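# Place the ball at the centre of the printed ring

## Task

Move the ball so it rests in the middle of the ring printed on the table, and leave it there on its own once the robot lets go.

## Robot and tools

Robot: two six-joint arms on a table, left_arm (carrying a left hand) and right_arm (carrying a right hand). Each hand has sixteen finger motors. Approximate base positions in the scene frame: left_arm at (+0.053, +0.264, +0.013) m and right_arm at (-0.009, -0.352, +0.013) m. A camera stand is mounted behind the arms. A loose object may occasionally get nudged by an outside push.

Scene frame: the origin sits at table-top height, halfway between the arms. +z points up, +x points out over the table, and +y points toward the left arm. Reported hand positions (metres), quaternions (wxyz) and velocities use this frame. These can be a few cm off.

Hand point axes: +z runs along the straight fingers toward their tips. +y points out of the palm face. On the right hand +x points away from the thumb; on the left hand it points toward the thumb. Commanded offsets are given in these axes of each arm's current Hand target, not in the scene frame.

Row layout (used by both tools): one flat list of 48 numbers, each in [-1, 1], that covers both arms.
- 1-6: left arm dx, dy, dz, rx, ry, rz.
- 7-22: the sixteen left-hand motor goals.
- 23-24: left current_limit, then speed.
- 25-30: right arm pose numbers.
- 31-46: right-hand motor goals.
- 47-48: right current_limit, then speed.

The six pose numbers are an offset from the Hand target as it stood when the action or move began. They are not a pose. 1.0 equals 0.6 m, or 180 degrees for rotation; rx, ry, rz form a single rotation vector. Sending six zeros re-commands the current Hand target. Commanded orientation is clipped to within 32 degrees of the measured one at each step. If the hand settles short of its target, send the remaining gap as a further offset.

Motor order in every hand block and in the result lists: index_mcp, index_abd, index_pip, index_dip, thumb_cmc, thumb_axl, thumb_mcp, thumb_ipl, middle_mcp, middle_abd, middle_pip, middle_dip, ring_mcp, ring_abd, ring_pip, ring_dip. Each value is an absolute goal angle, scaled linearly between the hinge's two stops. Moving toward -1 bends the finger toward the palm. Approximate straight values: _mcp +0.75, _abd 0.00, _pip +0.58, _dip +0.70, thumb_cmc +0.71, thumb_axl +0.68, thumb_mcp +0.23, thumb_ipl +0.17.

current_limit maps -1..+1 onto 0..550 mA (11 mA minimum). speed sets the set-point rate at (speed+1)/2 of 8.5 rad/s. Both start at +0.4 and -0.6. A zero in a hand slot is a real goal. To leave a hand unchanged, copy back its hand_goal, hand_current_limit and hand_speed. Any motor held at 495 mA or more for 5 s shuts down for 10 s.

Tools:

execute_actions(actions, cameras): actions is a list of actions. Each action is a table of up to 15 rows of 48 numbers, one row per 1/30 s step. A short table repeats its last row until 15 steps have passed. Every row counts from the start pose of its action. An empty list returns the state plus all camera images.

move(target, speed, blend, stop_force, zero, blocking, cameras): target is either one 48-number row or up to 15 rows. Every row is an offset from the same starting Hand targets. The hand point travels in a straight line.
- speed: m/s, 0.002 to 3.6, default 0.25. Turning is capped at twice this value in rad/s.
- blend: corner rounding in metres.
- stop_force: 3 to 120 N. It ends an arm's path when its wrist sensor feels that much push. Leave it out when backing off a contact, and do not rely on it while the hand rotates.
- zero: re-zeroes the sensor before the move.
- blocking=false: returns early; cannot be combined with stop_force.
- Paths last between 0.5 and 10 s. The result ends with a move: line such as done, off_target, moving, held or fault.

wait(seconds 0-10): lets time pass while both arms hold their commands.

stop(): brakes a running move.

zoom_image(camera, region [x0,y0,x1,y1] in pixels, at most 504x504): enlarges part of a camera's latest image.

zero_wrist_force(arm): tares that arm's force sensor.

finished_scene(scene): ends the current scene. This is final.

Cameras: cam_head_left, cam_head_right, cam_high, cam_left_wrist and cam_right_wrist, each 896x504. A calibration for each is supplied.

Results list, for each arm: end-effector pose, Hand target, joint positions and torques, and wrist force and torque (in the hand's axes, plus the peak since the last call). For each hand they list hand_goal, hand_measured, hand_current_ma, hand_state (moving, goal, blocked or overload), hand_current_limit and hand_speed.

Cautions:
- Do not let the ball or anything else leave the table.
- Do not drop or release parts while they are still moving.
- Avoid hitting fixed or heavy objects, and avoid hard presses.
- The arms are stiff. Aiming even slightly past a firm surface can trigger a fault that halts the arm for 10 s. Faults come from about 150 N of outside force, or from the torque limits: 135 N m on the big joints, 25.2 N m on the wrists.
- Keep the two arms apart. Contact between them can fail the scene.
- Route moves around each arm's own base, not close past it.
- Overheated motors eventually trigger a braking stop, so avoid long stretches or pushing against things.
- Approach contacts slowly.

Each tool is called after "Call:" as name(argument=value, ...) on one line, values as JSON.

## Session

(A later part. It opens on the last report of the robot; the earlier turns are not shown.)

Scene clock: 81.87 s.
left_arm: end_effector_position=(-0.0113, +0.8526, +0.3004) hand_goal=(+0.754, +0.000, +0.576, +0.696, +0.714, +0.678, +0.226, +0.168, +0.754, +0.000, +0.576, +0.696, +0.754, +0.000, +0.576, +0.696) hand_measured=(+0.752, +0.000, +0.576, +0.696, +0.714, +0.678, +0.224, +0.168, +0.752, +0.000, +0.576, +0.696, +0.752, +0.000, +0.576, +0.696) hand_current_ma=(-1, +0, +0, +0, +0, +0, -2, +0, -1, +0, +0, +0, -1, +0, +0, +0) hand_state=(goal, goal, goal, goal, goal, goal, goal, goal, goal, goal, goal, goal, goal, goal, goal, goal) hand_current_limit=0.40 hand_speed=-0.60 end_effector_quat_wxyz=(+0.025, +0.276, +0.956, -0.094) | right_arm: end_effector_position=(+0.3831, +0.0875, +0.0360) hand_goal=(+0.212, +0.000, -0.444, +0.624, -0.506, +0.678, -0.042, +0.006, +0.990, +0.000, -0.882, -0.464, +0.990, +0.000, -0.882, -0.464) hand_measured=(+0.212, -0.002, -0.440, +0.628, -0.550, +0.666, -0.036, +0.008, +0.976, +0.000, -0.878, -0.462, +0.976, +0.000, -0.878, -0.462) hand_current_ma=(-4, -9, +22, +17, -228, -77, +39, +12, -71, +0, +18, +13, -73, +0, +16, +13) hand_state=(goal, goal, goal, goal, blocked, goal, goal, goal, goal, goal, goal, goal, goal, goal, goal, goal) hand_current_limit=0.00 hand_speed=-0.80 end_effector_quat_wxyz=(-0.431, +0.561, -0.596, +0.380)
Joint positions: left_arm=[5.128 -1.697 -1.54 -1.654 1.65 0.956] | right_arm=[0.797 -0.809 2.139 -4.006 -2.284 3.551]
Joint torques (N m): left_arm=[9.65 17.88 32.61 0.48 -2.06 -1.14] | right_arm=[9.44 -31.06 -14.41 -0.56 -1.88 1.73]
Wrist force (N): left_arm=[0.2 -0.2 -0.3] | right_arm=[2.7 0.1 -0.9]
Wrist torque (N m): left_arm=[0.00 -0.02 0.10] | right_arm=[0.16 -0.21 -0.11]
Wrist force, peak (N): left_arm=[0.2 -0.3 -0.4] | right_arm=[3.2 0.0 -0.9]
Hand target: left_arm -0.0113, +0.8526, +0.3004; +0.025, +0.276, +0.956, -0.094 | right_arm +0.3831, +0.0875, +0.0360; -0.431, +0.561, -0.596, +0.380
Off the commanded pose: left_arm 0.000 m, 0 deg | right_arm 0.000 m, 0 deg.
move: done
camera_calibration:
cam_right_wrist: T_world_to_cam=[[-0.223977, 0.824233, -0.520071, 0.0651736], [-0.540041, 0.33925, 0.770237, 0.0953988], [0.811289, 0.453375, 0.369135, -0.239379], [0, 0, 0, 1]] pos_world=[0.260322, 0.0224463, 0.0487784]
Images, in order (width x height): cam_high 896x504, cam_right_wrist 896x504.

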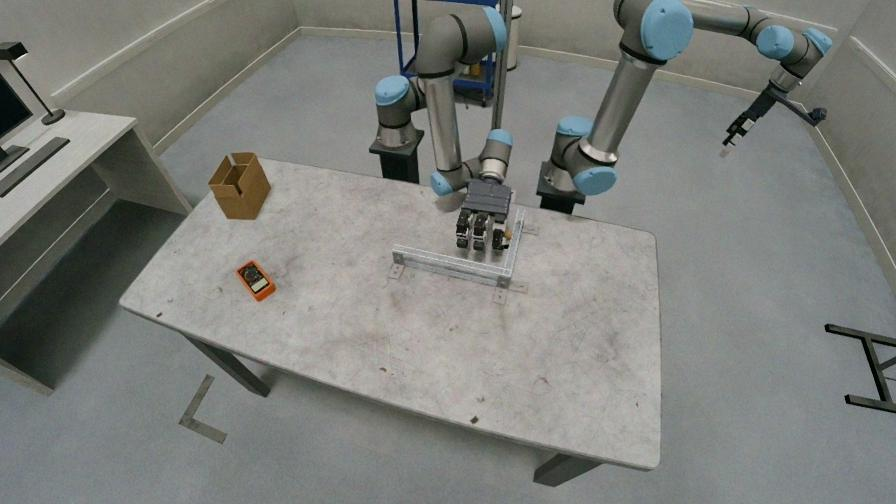

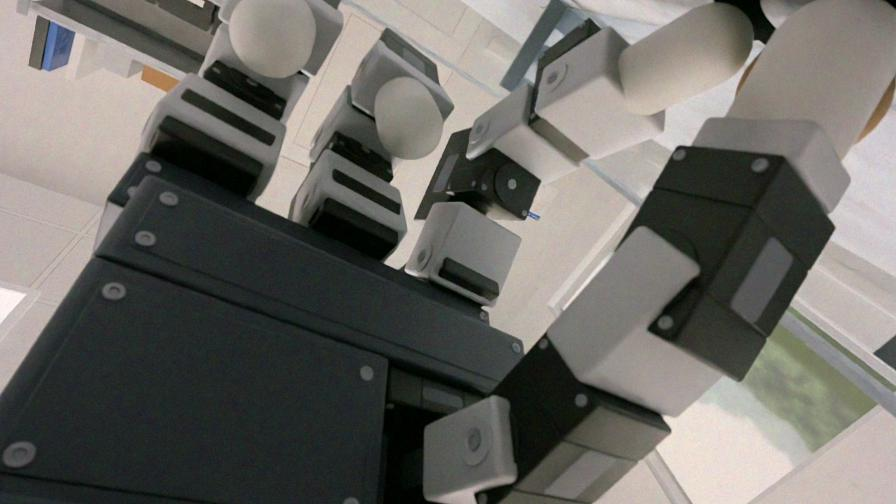

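Call:
move(target=[[0,0,0,0,0,0,0.754,0,0.576,0.696,0.714,0.678,0.226,0.168,0.754,0,0.576,0.696,0.754,0,0.576,0.696,0.4,-0.6, 0.02,-0.0016,-0.0006,0,0,0,0.2123,0,-0.445,0.623,-0.507,0.677,-0.0416,0.0054,0.99,0,-0.883,-0.464,0.99,0,-0.883,-0.464,0.0,-0.8],[0,0,0,0,0,0,0.754,0,0.576,0.696,0.714,0.678,0.226,0.168,0.754,0,0.576,0.696,0.754,0,0.576,0.696,0.4,-0.6, 0.0127,-0.0797,-0.029,0,0,0,0.2123,0,-0.445,0.623,-0.507,0.677,-0.0416,0.0054,0.99,0,-0.883,-0.464,0.99,0,-0.883,-0.464,0.0,-0.8],[0,0,0,0,0,0,0.754,0,0.576,0.696,0.714,0.678,0.226,0.168,0.754,0,0.576,0.696,0.754,0,0.576,0.696,0.4,-0.6, -0.0232,-0.0767,-0.0278,0,0,0,0.411,0,-0.445,0.623,-0.507,0.677,0.112,0.0054,0.99,0,-0.883,-0.464,0.99,0,-0.883,-0.464,0.0,-0.8]], speed=[0.03,0.1,0.1])

Call:
move(target=[0,0,0,0,0,0,0.754,0,0.576,0.696,0.714,0.678,0.226,0.168,0.754,0,0.576,0.696,0.754,0,0.576,0.696,0.4,-0.6, 0.0073,0.078,0.0284,0,0,0,0.411,0,-0.445,0.623,-0.507,0.677,0.112,0.0054,0.99,0,-0.883,-0.464,0.99,0,-0.883,-0.464,0.0,-0.8], speed=0.03, stop_force=4, cameras=["cam_right_wrist","cam_high"])

Call:
zoom_image(camera="cam_high", region=[460, 180, 560, 280])

Scene clock: 85.70 s.
left_arm: end_effector_position=(-0.0113, +0.8526, +0.3004) hand_goal=(+0.754, +0.000, +0.576, +0.696, +0.714, +0.678, +0.226, +0.168, +0.754, +0.000, +0.576, +0.696, +0.754, +0.000, +0.576, +0.696) hand_measured=(+0.752, +0.000, +0.576, +0.696, +0.714, +0.678, +0.224, +0.168, +0.752, +0.000, +0.576, +0.696, +0.752, +0.000, +0.576, +0.696) hand_current_ma=(-1, +0, +0, +0, +0, +0, -2, +0, -1, +0, +0, +0, -1, +0, +0, +0) hand_state=(goal, goal, goal, goal, goal, goal, goal, goal, goal, goal, goal, goal, goal, goal, goal, goal) hand_current_limit=0.40 hand_speed=-0.60 end_effector_quat_wxyz=(+0.025, +0.276, +0.956, -0.094) | right_arm: end_effector_position=(+0.3831, +0.0971, +0.0860) hand_goal=(+0.412, +0.000, -0.444, +0.624, -0.506, +0.678, +0.112, +0.006, +0.990, +0.000, -0.882, -0.464, +0.990, +0.000, -0.882, -0.464) hand_measured=(+0.402, -0.002, -0.440, +0.628, -0.512, +0.676, +0.110, +0.008, +0.976, +0.000, -0.878, -0.462, +0.976, +0.000, -0.878, -0.462) hand_current_ma=(-58, -9, +22, +17, -31, -14, -17, +12, -71, +0, +18, +13, -73, +0, +16, +13) hand_state=(goal, goal, goal, goal, goal, goal, goal, goal, goal, goal, goal, goal, goal, goal, goal, goal) hand_current_limit=0.00 hand_speed=-0.80 end_effector_quat_wxyz=(-0.431, +0.561, -0.596, +0.380)
Joint positions: left_arm=[5.128 -1.697 -1.54 -1.654 1.65 0.956] | right_arm=[0.813 -0.935 2.132 -3.867 -2.297 3.56]
Joint torques (N m): left_arm=[10.61 16.32 31.69 0.5 -2.03 -1.38] | right_arm=[7.65 -29.63 -16.77 -0.38 -1.95 1.35]
Wrist force (N): left_arm=[0.0 -0.2 -0.2] | right_arm=[0.9 0.5 0.0]
Wrist torque (N m): left_arm=[-0.01 0.01 0.08] | right_arm=[0.23 -0.14 -0.02]
Wrist force, peak (N): left_arm=[0.2 -0.3 -0.4] | right_arm=[3.5 0.2 -0.9]
Hand target: left_arm -0.0113, +0.8526, +0.3004; +0.025, +0.276, +0.956, -0.094 | right_arm +0.3831, +0.0971, +0.0860; -0.431, +0.561, -0.596, +0.380
Off the commanded pose: left_arm 0.000 m, 0 deg | right_arm 0.000 m, 0 deg.
move: done

Scene clock: 88.43 s.
left_arm: end_effector_position=(-0.0113, +0.8526, +0.3004) hand_goal=(+0.754, +0.000, +0.576, +0.696, +0.714, +0.678, +0.226, +0.168, +0.754, +0.000, +0.576, +0.696, +0.754, +0.000, +0.576, +0.696) hand_measured=(+0.752, +0.000, +0.576, +0.696, +0.714, +0.678, +0.224, +0.168, +0.752, +0.000, +0.576, +0.696, +0.752, +0.000, +0.576, +0.696) hand_current_ma=(-1, +0, +0, +0, +0, +0, -2, +0, -1, +0, +0, +0, -1, +0, +0, +0) hand_state=(goal, goal, goal, goal, goal, goal, goal, goal, goal, goal, goal, goal, goal, goal, goal, goal) hand_current_limit=0.40 hand_speed=-0.60 end_effector_quat_wxyz=(+0.025, +0.276, +0.956, -0.094) | right_arm: end_effector_position=(+0.3832, +0.0971, +0.0360) hand_goal=(+0.412, +0.000, -0.444, +0.624, -0.506, +0.678, +0.112, +0.006, +0.990, +0.000, -0.882, -0.464, +0.990, +0.000, -0.882, -0.464) hand_measured=(+0.402, -0.002, -0.440, +0.628, -0.512, +0.676, +0.110, +0.008, +0.976, +0.000, -0.878, -0.462, +0.976, +0.000, -0.878, -0.462) hand_current_ma=(-58, -9, +22, +17, -31, -14, -17, +12, -71, +0, +18, +13, -73, +0, +16, +13) hand_state=(goal, goal, goal, goal, goal, goal, goal, goal, goal, goal, goal, goal, goal, goal, goal, goal) hand_current_limit=0.00 hand_speed=-0.80 end_effector_quat_wxyz=(-0.431, +0.561, -0.596, +0.380)
Joint positions: left_arm=[5.128 -1.697 -1.54 -1.654 1.65 0.956] | right_arm=[0.812 -0.804 2.115 -3.982 -2.297 3.56]
Joint torques (N m): left_arm=[9.71 17.99 32.45 0.63 -1.8 -1.49] | right_arm=[-6.7 -31.02 -15.33 -3.88 1.01 -1.29]
Wrist force (N): left_arm=[0.2 0.0 -0.1] | right_arm=[1.1 0.5 0.2]
Wrist torque (N m): left_arm=[0.01 -0.02 0.10] | right_arm=[0.22 -0.17 0.00]
Wrist force, peak (N): left_arm=[0.5 0.0 -0.2] | right_arm=[0.9 0.9 0.3]
Hand target: left_arm -0.0113, +0.8526, +0.3004; +0.025, +0.276, +0.956, -0.094 | right_arm +0.3832, +0.0971, +0.0360; -0.431, +0.561, -0.596, +0.380
Off the commanded pose: left_arm 0.000 m, 0 deg | right_arm 0.000 m, 0 deg.
move: done
camera_calibration:
cam_right_wrist: T_world_to_cam=[[-0.223977, 0.824233, -0.520071, 0.0572913], [-0.540041, 0.33925, 0.770237, 0.092253], [0.811289, 0.453375, 0.369135, -0.243649], [0, 0, 0, 1]] pos_world=[0.260322, 0.0319463, 0.0486784]
Images, in order (width x height): cam_high 896x504, cam_right_wrist 896x504.

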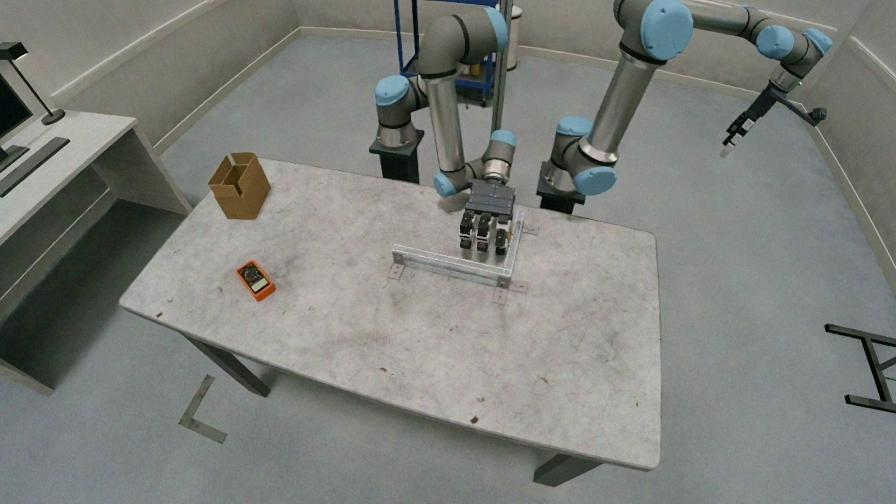

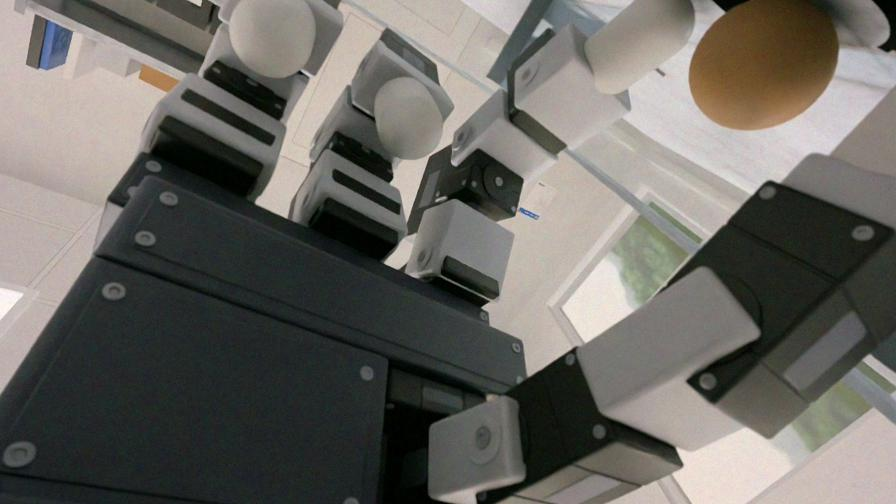

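Scaled by 5.040 from the camera's 896x504 image, which has a finer 1280x720 frame.

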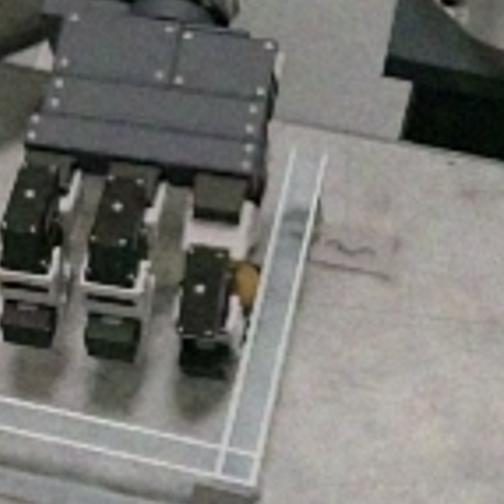

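Call:
move(target=[0,0,0,0,0,0,0.754,0,0.576,0.696,0.714,0.678,0.226,0.168,0.754,0,0.576,0.696,0.754,0,0.576,0.696,0.4,-0.6, 0,0,0,0,0,0,0.2548,0,-0.445,0.623,-0.507,0.677,-0.0045,0.0054,0.99,0,-0.883,-0.464,0.99,0,-0.883,-0.464,0.0,-0.96], speed=0.03, cameras=["cam_right_wrist","cam_high"])

Call:
zoom_image(camera="cam_high", region=[480, 210, 530, 260])

Scene clock: 90.03 s.
left_arm: end_effector_position=(-0.0113, +0.8526, +0.3004) hand_goal=(+0.754, +0.000, +0.576, +0.696, +0.714, +0.678, +0.226, +0.168, +0.754, +0.000, +0.576, +0.696, +0.754, +0.000, +0.576, +0.696) hand_measured=(+0.752, +0.000, +0.576, +0.696, +0.714, +0.678, +0.224, +0.168, +0.752, +0.000, +0.576, +0.696, +0.752, +0.000, +0.576, +0.696) hand_current_ma=(-1, +0, +0, +0, +0, +0, -2, +0, -1, +0, +0, +0, -1, +0, +0, +0) hand_state=(goal, goal, goal, goal, goal, goal, goal, goal, goal, goal, goal, goal, goal, goal, goal, goal) hand_current_limit=0.40 hand_speed=-0.60 end_effector_quat_wxyz=(+0.025, +0.276, +0.956, -0.094) | right_arm: end_effector_position=(+0.3832, +0.0971, +0.0360) hand_goal=(+0.254, +0.000, -0.444, +0.624, -0.506, +0.678, -0.004, +0.006, +0.990, +0.000, -0.882, -0.464, +0.990, +0.000, -0.882, -0.464) hand_measured=(+0.260, -0.002, -0.440, +0.628, -0.512, +0.676, -0.002, +0.008, +0.976, +0.000, -0.878, -0.462, +0.976, +0.000, -0.878, -0.462) hand_current_ma=(+34, -9, +22, +17, -31, -14, +19, +12, -71, +0, +18, +13, -73, +0, +16, +13) hand_state=(goal, goal, goal, goal, goal, goal, goal, goal, goal, goal, goal, goal, goal, goal, goal, goal) hand_current_limit=0.00 hand_speed=-0.96 end_effector_quat_wxyz=(-0.431, +0.561, -0.596, +0.380)
Joint positions: left_arm=[5.128 -1.697 -1.54 -1.654 1.65 0.956] | right_arm=[0.812 -0.804 2.115 -3.982 -2.297 3.56]
Joint torques (N m): left_arm=[10.56 17.71 31.26 0.73 -2 -1.27] | right_arm=[-5.84 -31.38 -15.19 -3.9 0.98 -1.19]
Wrist force (N): left_arm=[0.2 -0.1 -0.3] | right_arm=[1.0 0.3 0.4]
Wrist torque (N m): left_arm=[0.01 -0.02 0.10] | right_arm=[0.17 -0.16 -0.01]
Wrist force, peak (N): left_arm=[0.2 -0.4 -0.4] | right_arm=[1.1 0.6 0.3]
Hand target: left_arm -0.0113, +0.8526, +0.3004; +0.025, +0.276, +0.956, -0.094 | right_arm +0.3832, +0.0971, +0.0360; -0.431, +0.561, -0.596, +0.380
Off the commanded pose: left_arm 0.000 m, 0 deg | right_arm 0.000 m, 0 deg.
move: done
camera_calibration:
cam_right_wrist: T_world_to_cam=[[-0.223977, 0.824233, -0.520071, 0.0572913], [-0.540041, 0.33925, 0.770237, 0.092253], [0.811289, 0.453375, 0.369135, -0.243649], [0, 0, 0, 1]] pos_world=[0.260322, 0.0319463, 0.0486784]
Images, in order (width x height): cam_high 896x504, cam_right_wrist 896x504.

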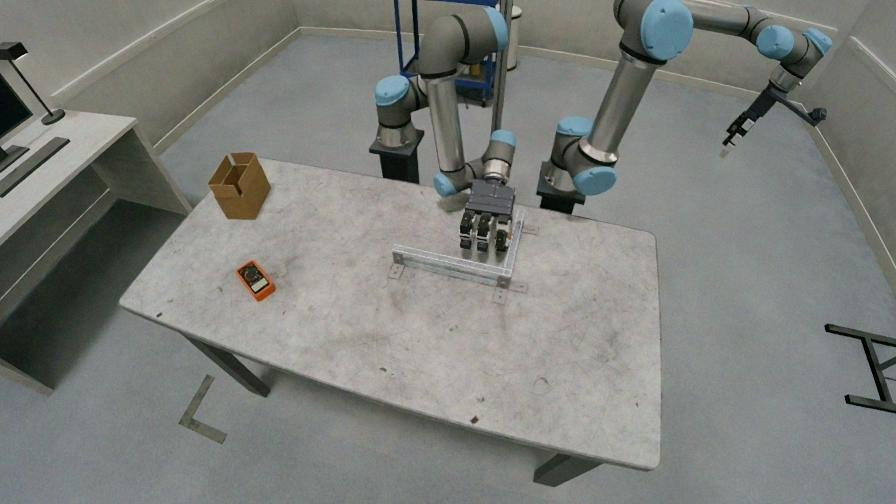

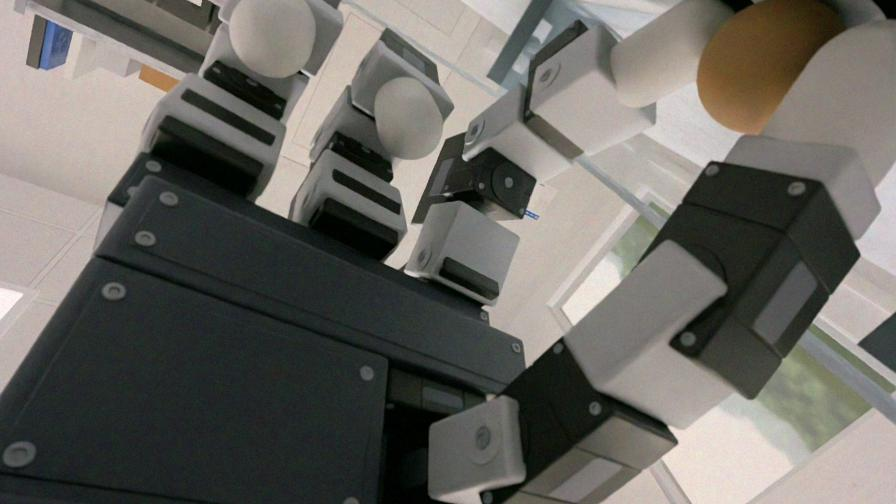

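Scaled by 10.080 from the camera's 896x504 image, which has a finer 1280x720 frame.

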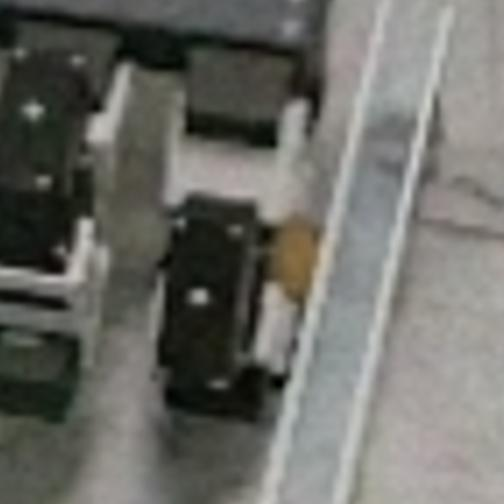

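Now open symmetrically and lift.

Call:
move(target=[0,0,0,0,0,0,0.754,0,0.576,0.696,0.714,0.678,0.226,0.168,0.754,0,0.576,0.696,0.754,0,0.576,0.696,0.4,-0.6, 0,0,0,0,0,0,0.40,0,-0.445,0.623,-0.507,0.677,0.112,0.0054,0.99,0,-0.883,-0.464,0.99,0,-0.883,-0.464,0.0,-0.96], speed=0.03)

Call:
move(target=[[0,0,0,0,0,0,0.754,0,0.576,0.696,0.714,0.678,0.226,0.168,0.754,0,0.576,0.696,0.754,0,0.576,0.696,0.4,-0.6, -0.0073,-0.078,-0.0284,0,0,0,0.40,0,-0.445,0.623,-0.507,0.677,0.112,0.0054,0.99,0,-0.883,-0.464,0.99,0,-0.883,-0.464,0.0,-0.96],[0,0,0,0,0,0,0.754,0,0.576,0.696,0.714,0.678,0.226,0.168,0.754,0,0.576,0.696,0.754,0,0.576,0.696,0.4,-0.6, 0.15,-0.3,-0.1,0,0,0,0.40,0,-0.445,0.623,-0.507,0.677,0.112,0.0054,0.99,0,-0.883,-0.464,0.99,0,-0.883,-0.464,0.0,-0.96]], speed=[0.06,0.2], cameras=["cam_high","cam_head_right","cam_head_left"])

Call:
zoom_image(camera="cam_high", region=[480, 210, 530, 260])

Call:
zoom_image(camera="cam_head_right", region=[400, 290, 460, 360])

Scene clock: 91.53 s.
left_arm: end_effector_position=(-0.0113, +0.8526, +0.3004) hand_goal=(+0.754, +0.000, +0.576, +0.696, +0.714, +0.678, +0.226, +0.168, +0.754, +0.000, +0.576, +0.696, +0.754, +0.000, +0.576, +0.696) hand_measured=(+0.752, +0.000, +0.576, +0.696, +0.714, +0.678, +0.224, +0.168, +0.752, +0.000, +0.576, +0.696, +0.752, +0.000, +0.576, +0.696) hand_current_ma=(-1, +0, +0, +0, +0, +0, -2, +0, -1, +0, +0, +0, -1, +0, +0, +0) hand_state=(goal, goal, goal, goal, goal, goal, goal, goal, goal, goal, goal, goal, goal, goal, goal, goal) hand_current_limit=0.40 hand_speed=-0.60 end_effector_quat_wxyz=(+0.025, +0.276, +0.956, -0.094) | right_arm: end_effector_position=(+0.3832, +0.0971, +0.0360) hand_goal=(+0.400, +0.000, -0.444, +0.624, -0.506, +0.678, +0.112, +0.006, +0.990, +0.000, -0.882, -0.464, +0.990, +0.000, -0.882, -0.464) hand_measured=(+0.388, -0.002, -0.440, +0.628, -0.512, +0.676, +0.110, +0.008, +0.976, +0.000, -0.878, -0.462, +0.976, +0.000, -0.878, -0.462) hand_current_ma=(-59, -9, +22, +17, -31, -14, -17, +12, -71, +0, +18, +13, -73, +0, +16, +13) hand_state=(goal, goal, goal, goal, goal, goal, goal, goal, goal, goal, goal, goal, goal, goal, goal, goal) hand_current_limit=0.00 hand_speed=-0.96 end_effector_quat_wxyz=(-0.431, +0.561, -0.596, +0.380)
Joint positions: left_arm=[5.128 -1.697 -1.54 -1.654 1.65 0.956] | right_arm=[0.812 -0.804 2.115 -3.982 -2.297 3.56]
Joint torques (N m): left_arm=[10.32 16.86 31.55 0.68 -1.82 -1.45] | right_arm=[-6.59 -31.63 -15.31 -3.98 0.86 -1.13]
Wrist force (N): left_arm=[0.2 -0.3 -0.1] | right_arm=[0.9 0.6 0.2]
Wrist torque (N m): left_arm=[-0.03 -0.03 0.11] | right_arm=[0.23 -0.15 -0.01]
Wrist force, peak (N): left_arm=[0.1 -0.1 -0.5] | right_arm=[1.1 0.5 0.4]
Hand target: left_arm -0.0113, +0.8526, +0.3004; +0.025, +0.276, +0.956, -0.094 | right_arm +0.3832, +0.0971, +0.0360; -0.431, +0.561, -0.596, +0.380
Off the commanded pose: left_arm 0.000 m, 0 deg | right_arm 0.000 m, 0 deg.
move: done

Scene clock: 94.33 s.
left_arm: end_effector_position=(-0.0113, +0.8526, +0.3004) hand_goal=(+0.754, +0.000, +0.576, +0.696, +0.714, +0.678, +0.226, +0.168, +0.754, +0.000, +0.576, +0.696, +0.754, +0.000, +0.576, +0.696) hand_measured=(+0.752, +0.000, +0.576, +0.696, +0.714, +0.678, +0.224, +0.168, +0.752, +0.000, +0.576, +0.696, +0.752, +0.000, +0.576, +0.696) hand_current_ma=(-1, +0, +0, +0, +0, +0, -2, +0, -1, +0, +0, +0, -1, +0, +0, +0) hand_state=(goal, goal, goal, goal, goal, goal, goal, goal, goal, goal, goal, goal, goal, goal, goal, goal) hand_current_limit=0.40 hand_speed=-0.60 end_effector_quat_wxyz=(+0.025, +0.276, +0.956, -0.094) | right_arm: end_effector_position=(+0.3881, -0.0090, +0.2171) hand_goal=(+0.400, +0.000, -0.444, +0.624, -0.506, +0.678, +0.112, +0.006, +0.990, +0.000, -0.882, -0.464, +0.990, +0.000, -0.882, -0.464) hand_measured=(+0.390, -0.002, -0.440, +0.628, -0.512, +0.676, +0.110, +0.008, +0.976, +0.000, -0.878, -0.462, +0.976, +0.000, -0.878, -0.462) hand_current_ma=(-56, -9, +22, +17, -30, -13, -17, +12, -71, +0, +18, +13, -73, +0, +16, +13) hand_state=(goal, goal, goal, goal, goal, goal, goal, goal, goal, goal, goal, goal, goal, goal, goal, goal) hand_current_limit=0.00 hand_speed=-0.96 end_effector_quat_wxyz=(-0.431, +0.561, -0.596, +0.380)
Joint positions: left_arm=[5.128 -1.697 -1.54 -1.654 1.65 0.956] | right_arm=[0.599 -1.401 2.328 -3.664 -2.104 3.448]
Joint torques (N m): left_arm=[9.63 16.52 30.6 0.74 -2.09 -1.26] | right_arm=[-7.56 -33.35 -5.66 -0.5 1.04 -1.07]
Wrist force (N): left_arm=[0.0 -0.2 -0.2] | right_arm=[0.7 0.5 0.0]
Wrist torque (N m): left_arm=[0.00 0.00 0.08] | right_arm=[0.26 -0.12 0.09]
Wrist force, peak (N): left_arm=[0.1 -0.4 -0.3] | right_arm=[0.5 1.6 0.3]
Hand target: left_arm -0.0113, +0.8526, +0.3004; +0.025, +0.276, +0.956, -0.094 | right_arm +0.3881, -0.0090, +0.2171; -0.431, +0.561, -0.596, +0.380
Off the commanded pose: left_arm 0.000 m, 0 deg | right_arm 0.000 m, 0 deg.
move: done
Images, in order (width x height): cam_head_left 896x504, cam_head_right 896x504, cam_high 896x504.

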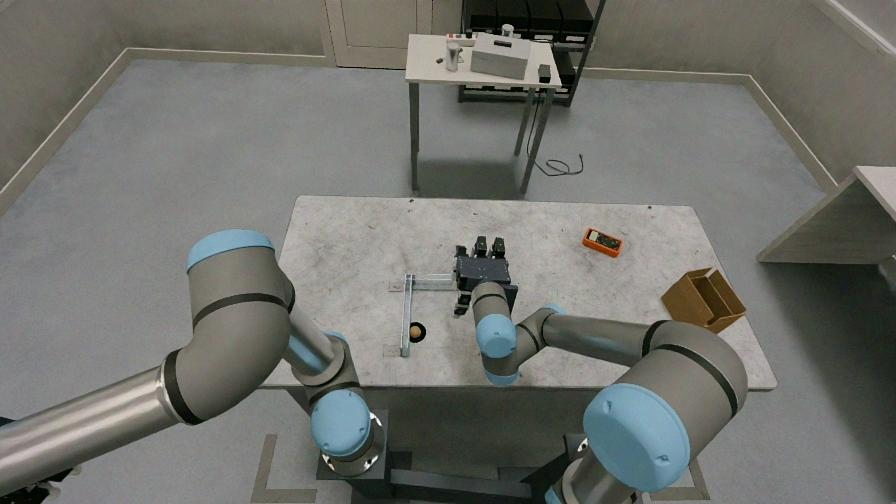

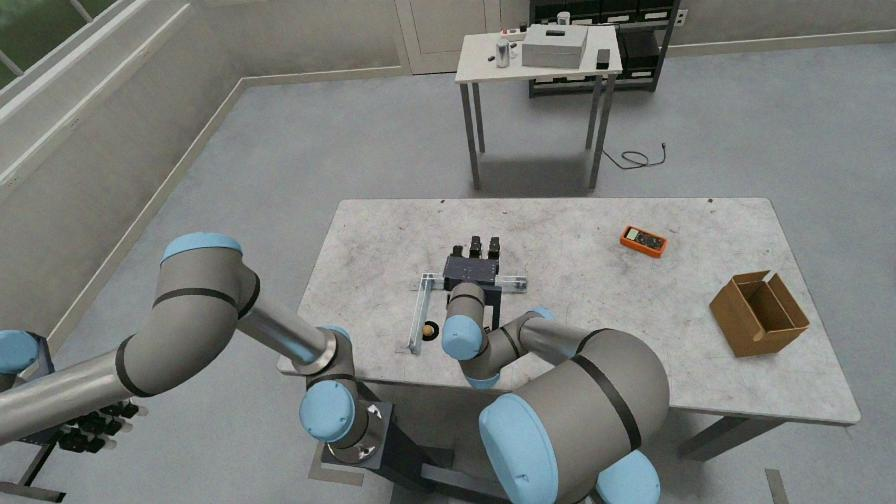

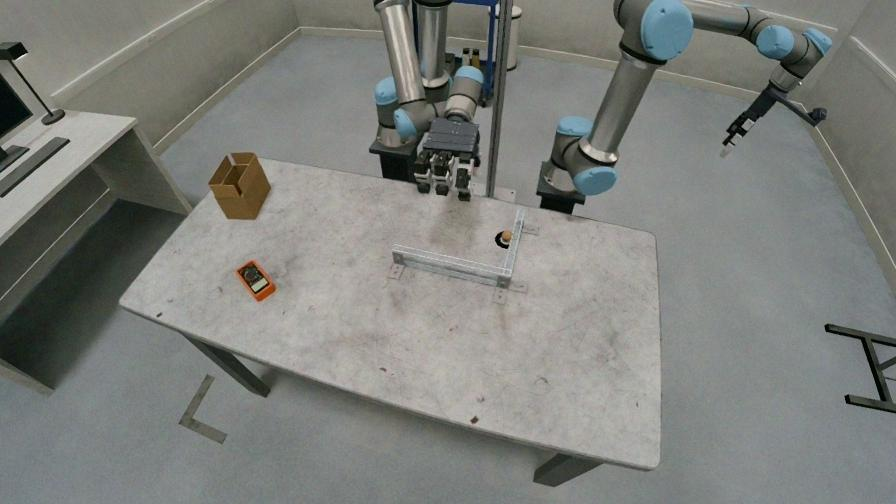

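Scaled by 10.080 from the camera's 896x504 image, which has a finer 1280x720 frame.

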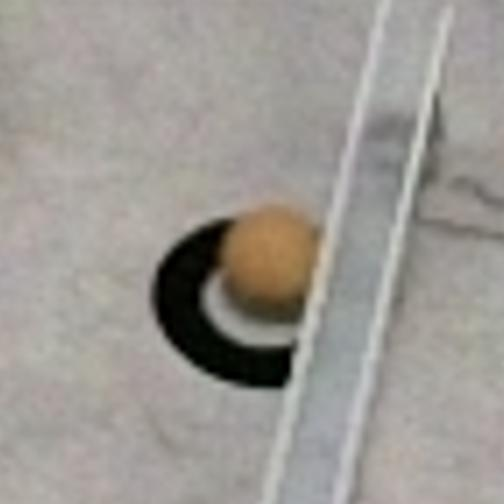

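Scaled by 7.200 from the camera's 896x504 image, which has a finer 1280x720 frame.

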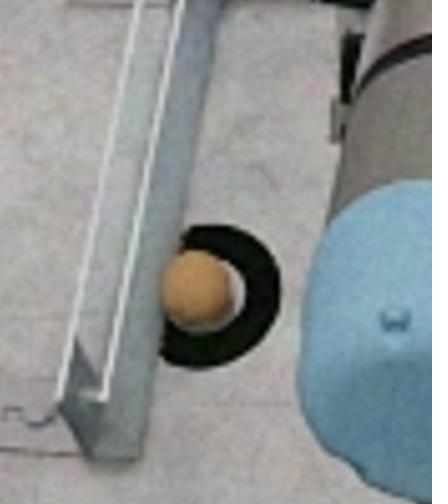

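Call:
zoom_image(camera="cam_head_left", region=[395, 305, 445, 355])

Scaled by 10.080 from the camera's 896x504 image, which has a finer 1280x720 frame.

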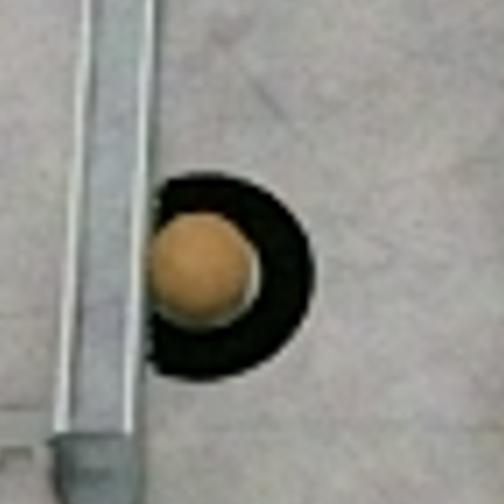

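Call:
finished_scene(scene=1)

The scene is finished: the task was done.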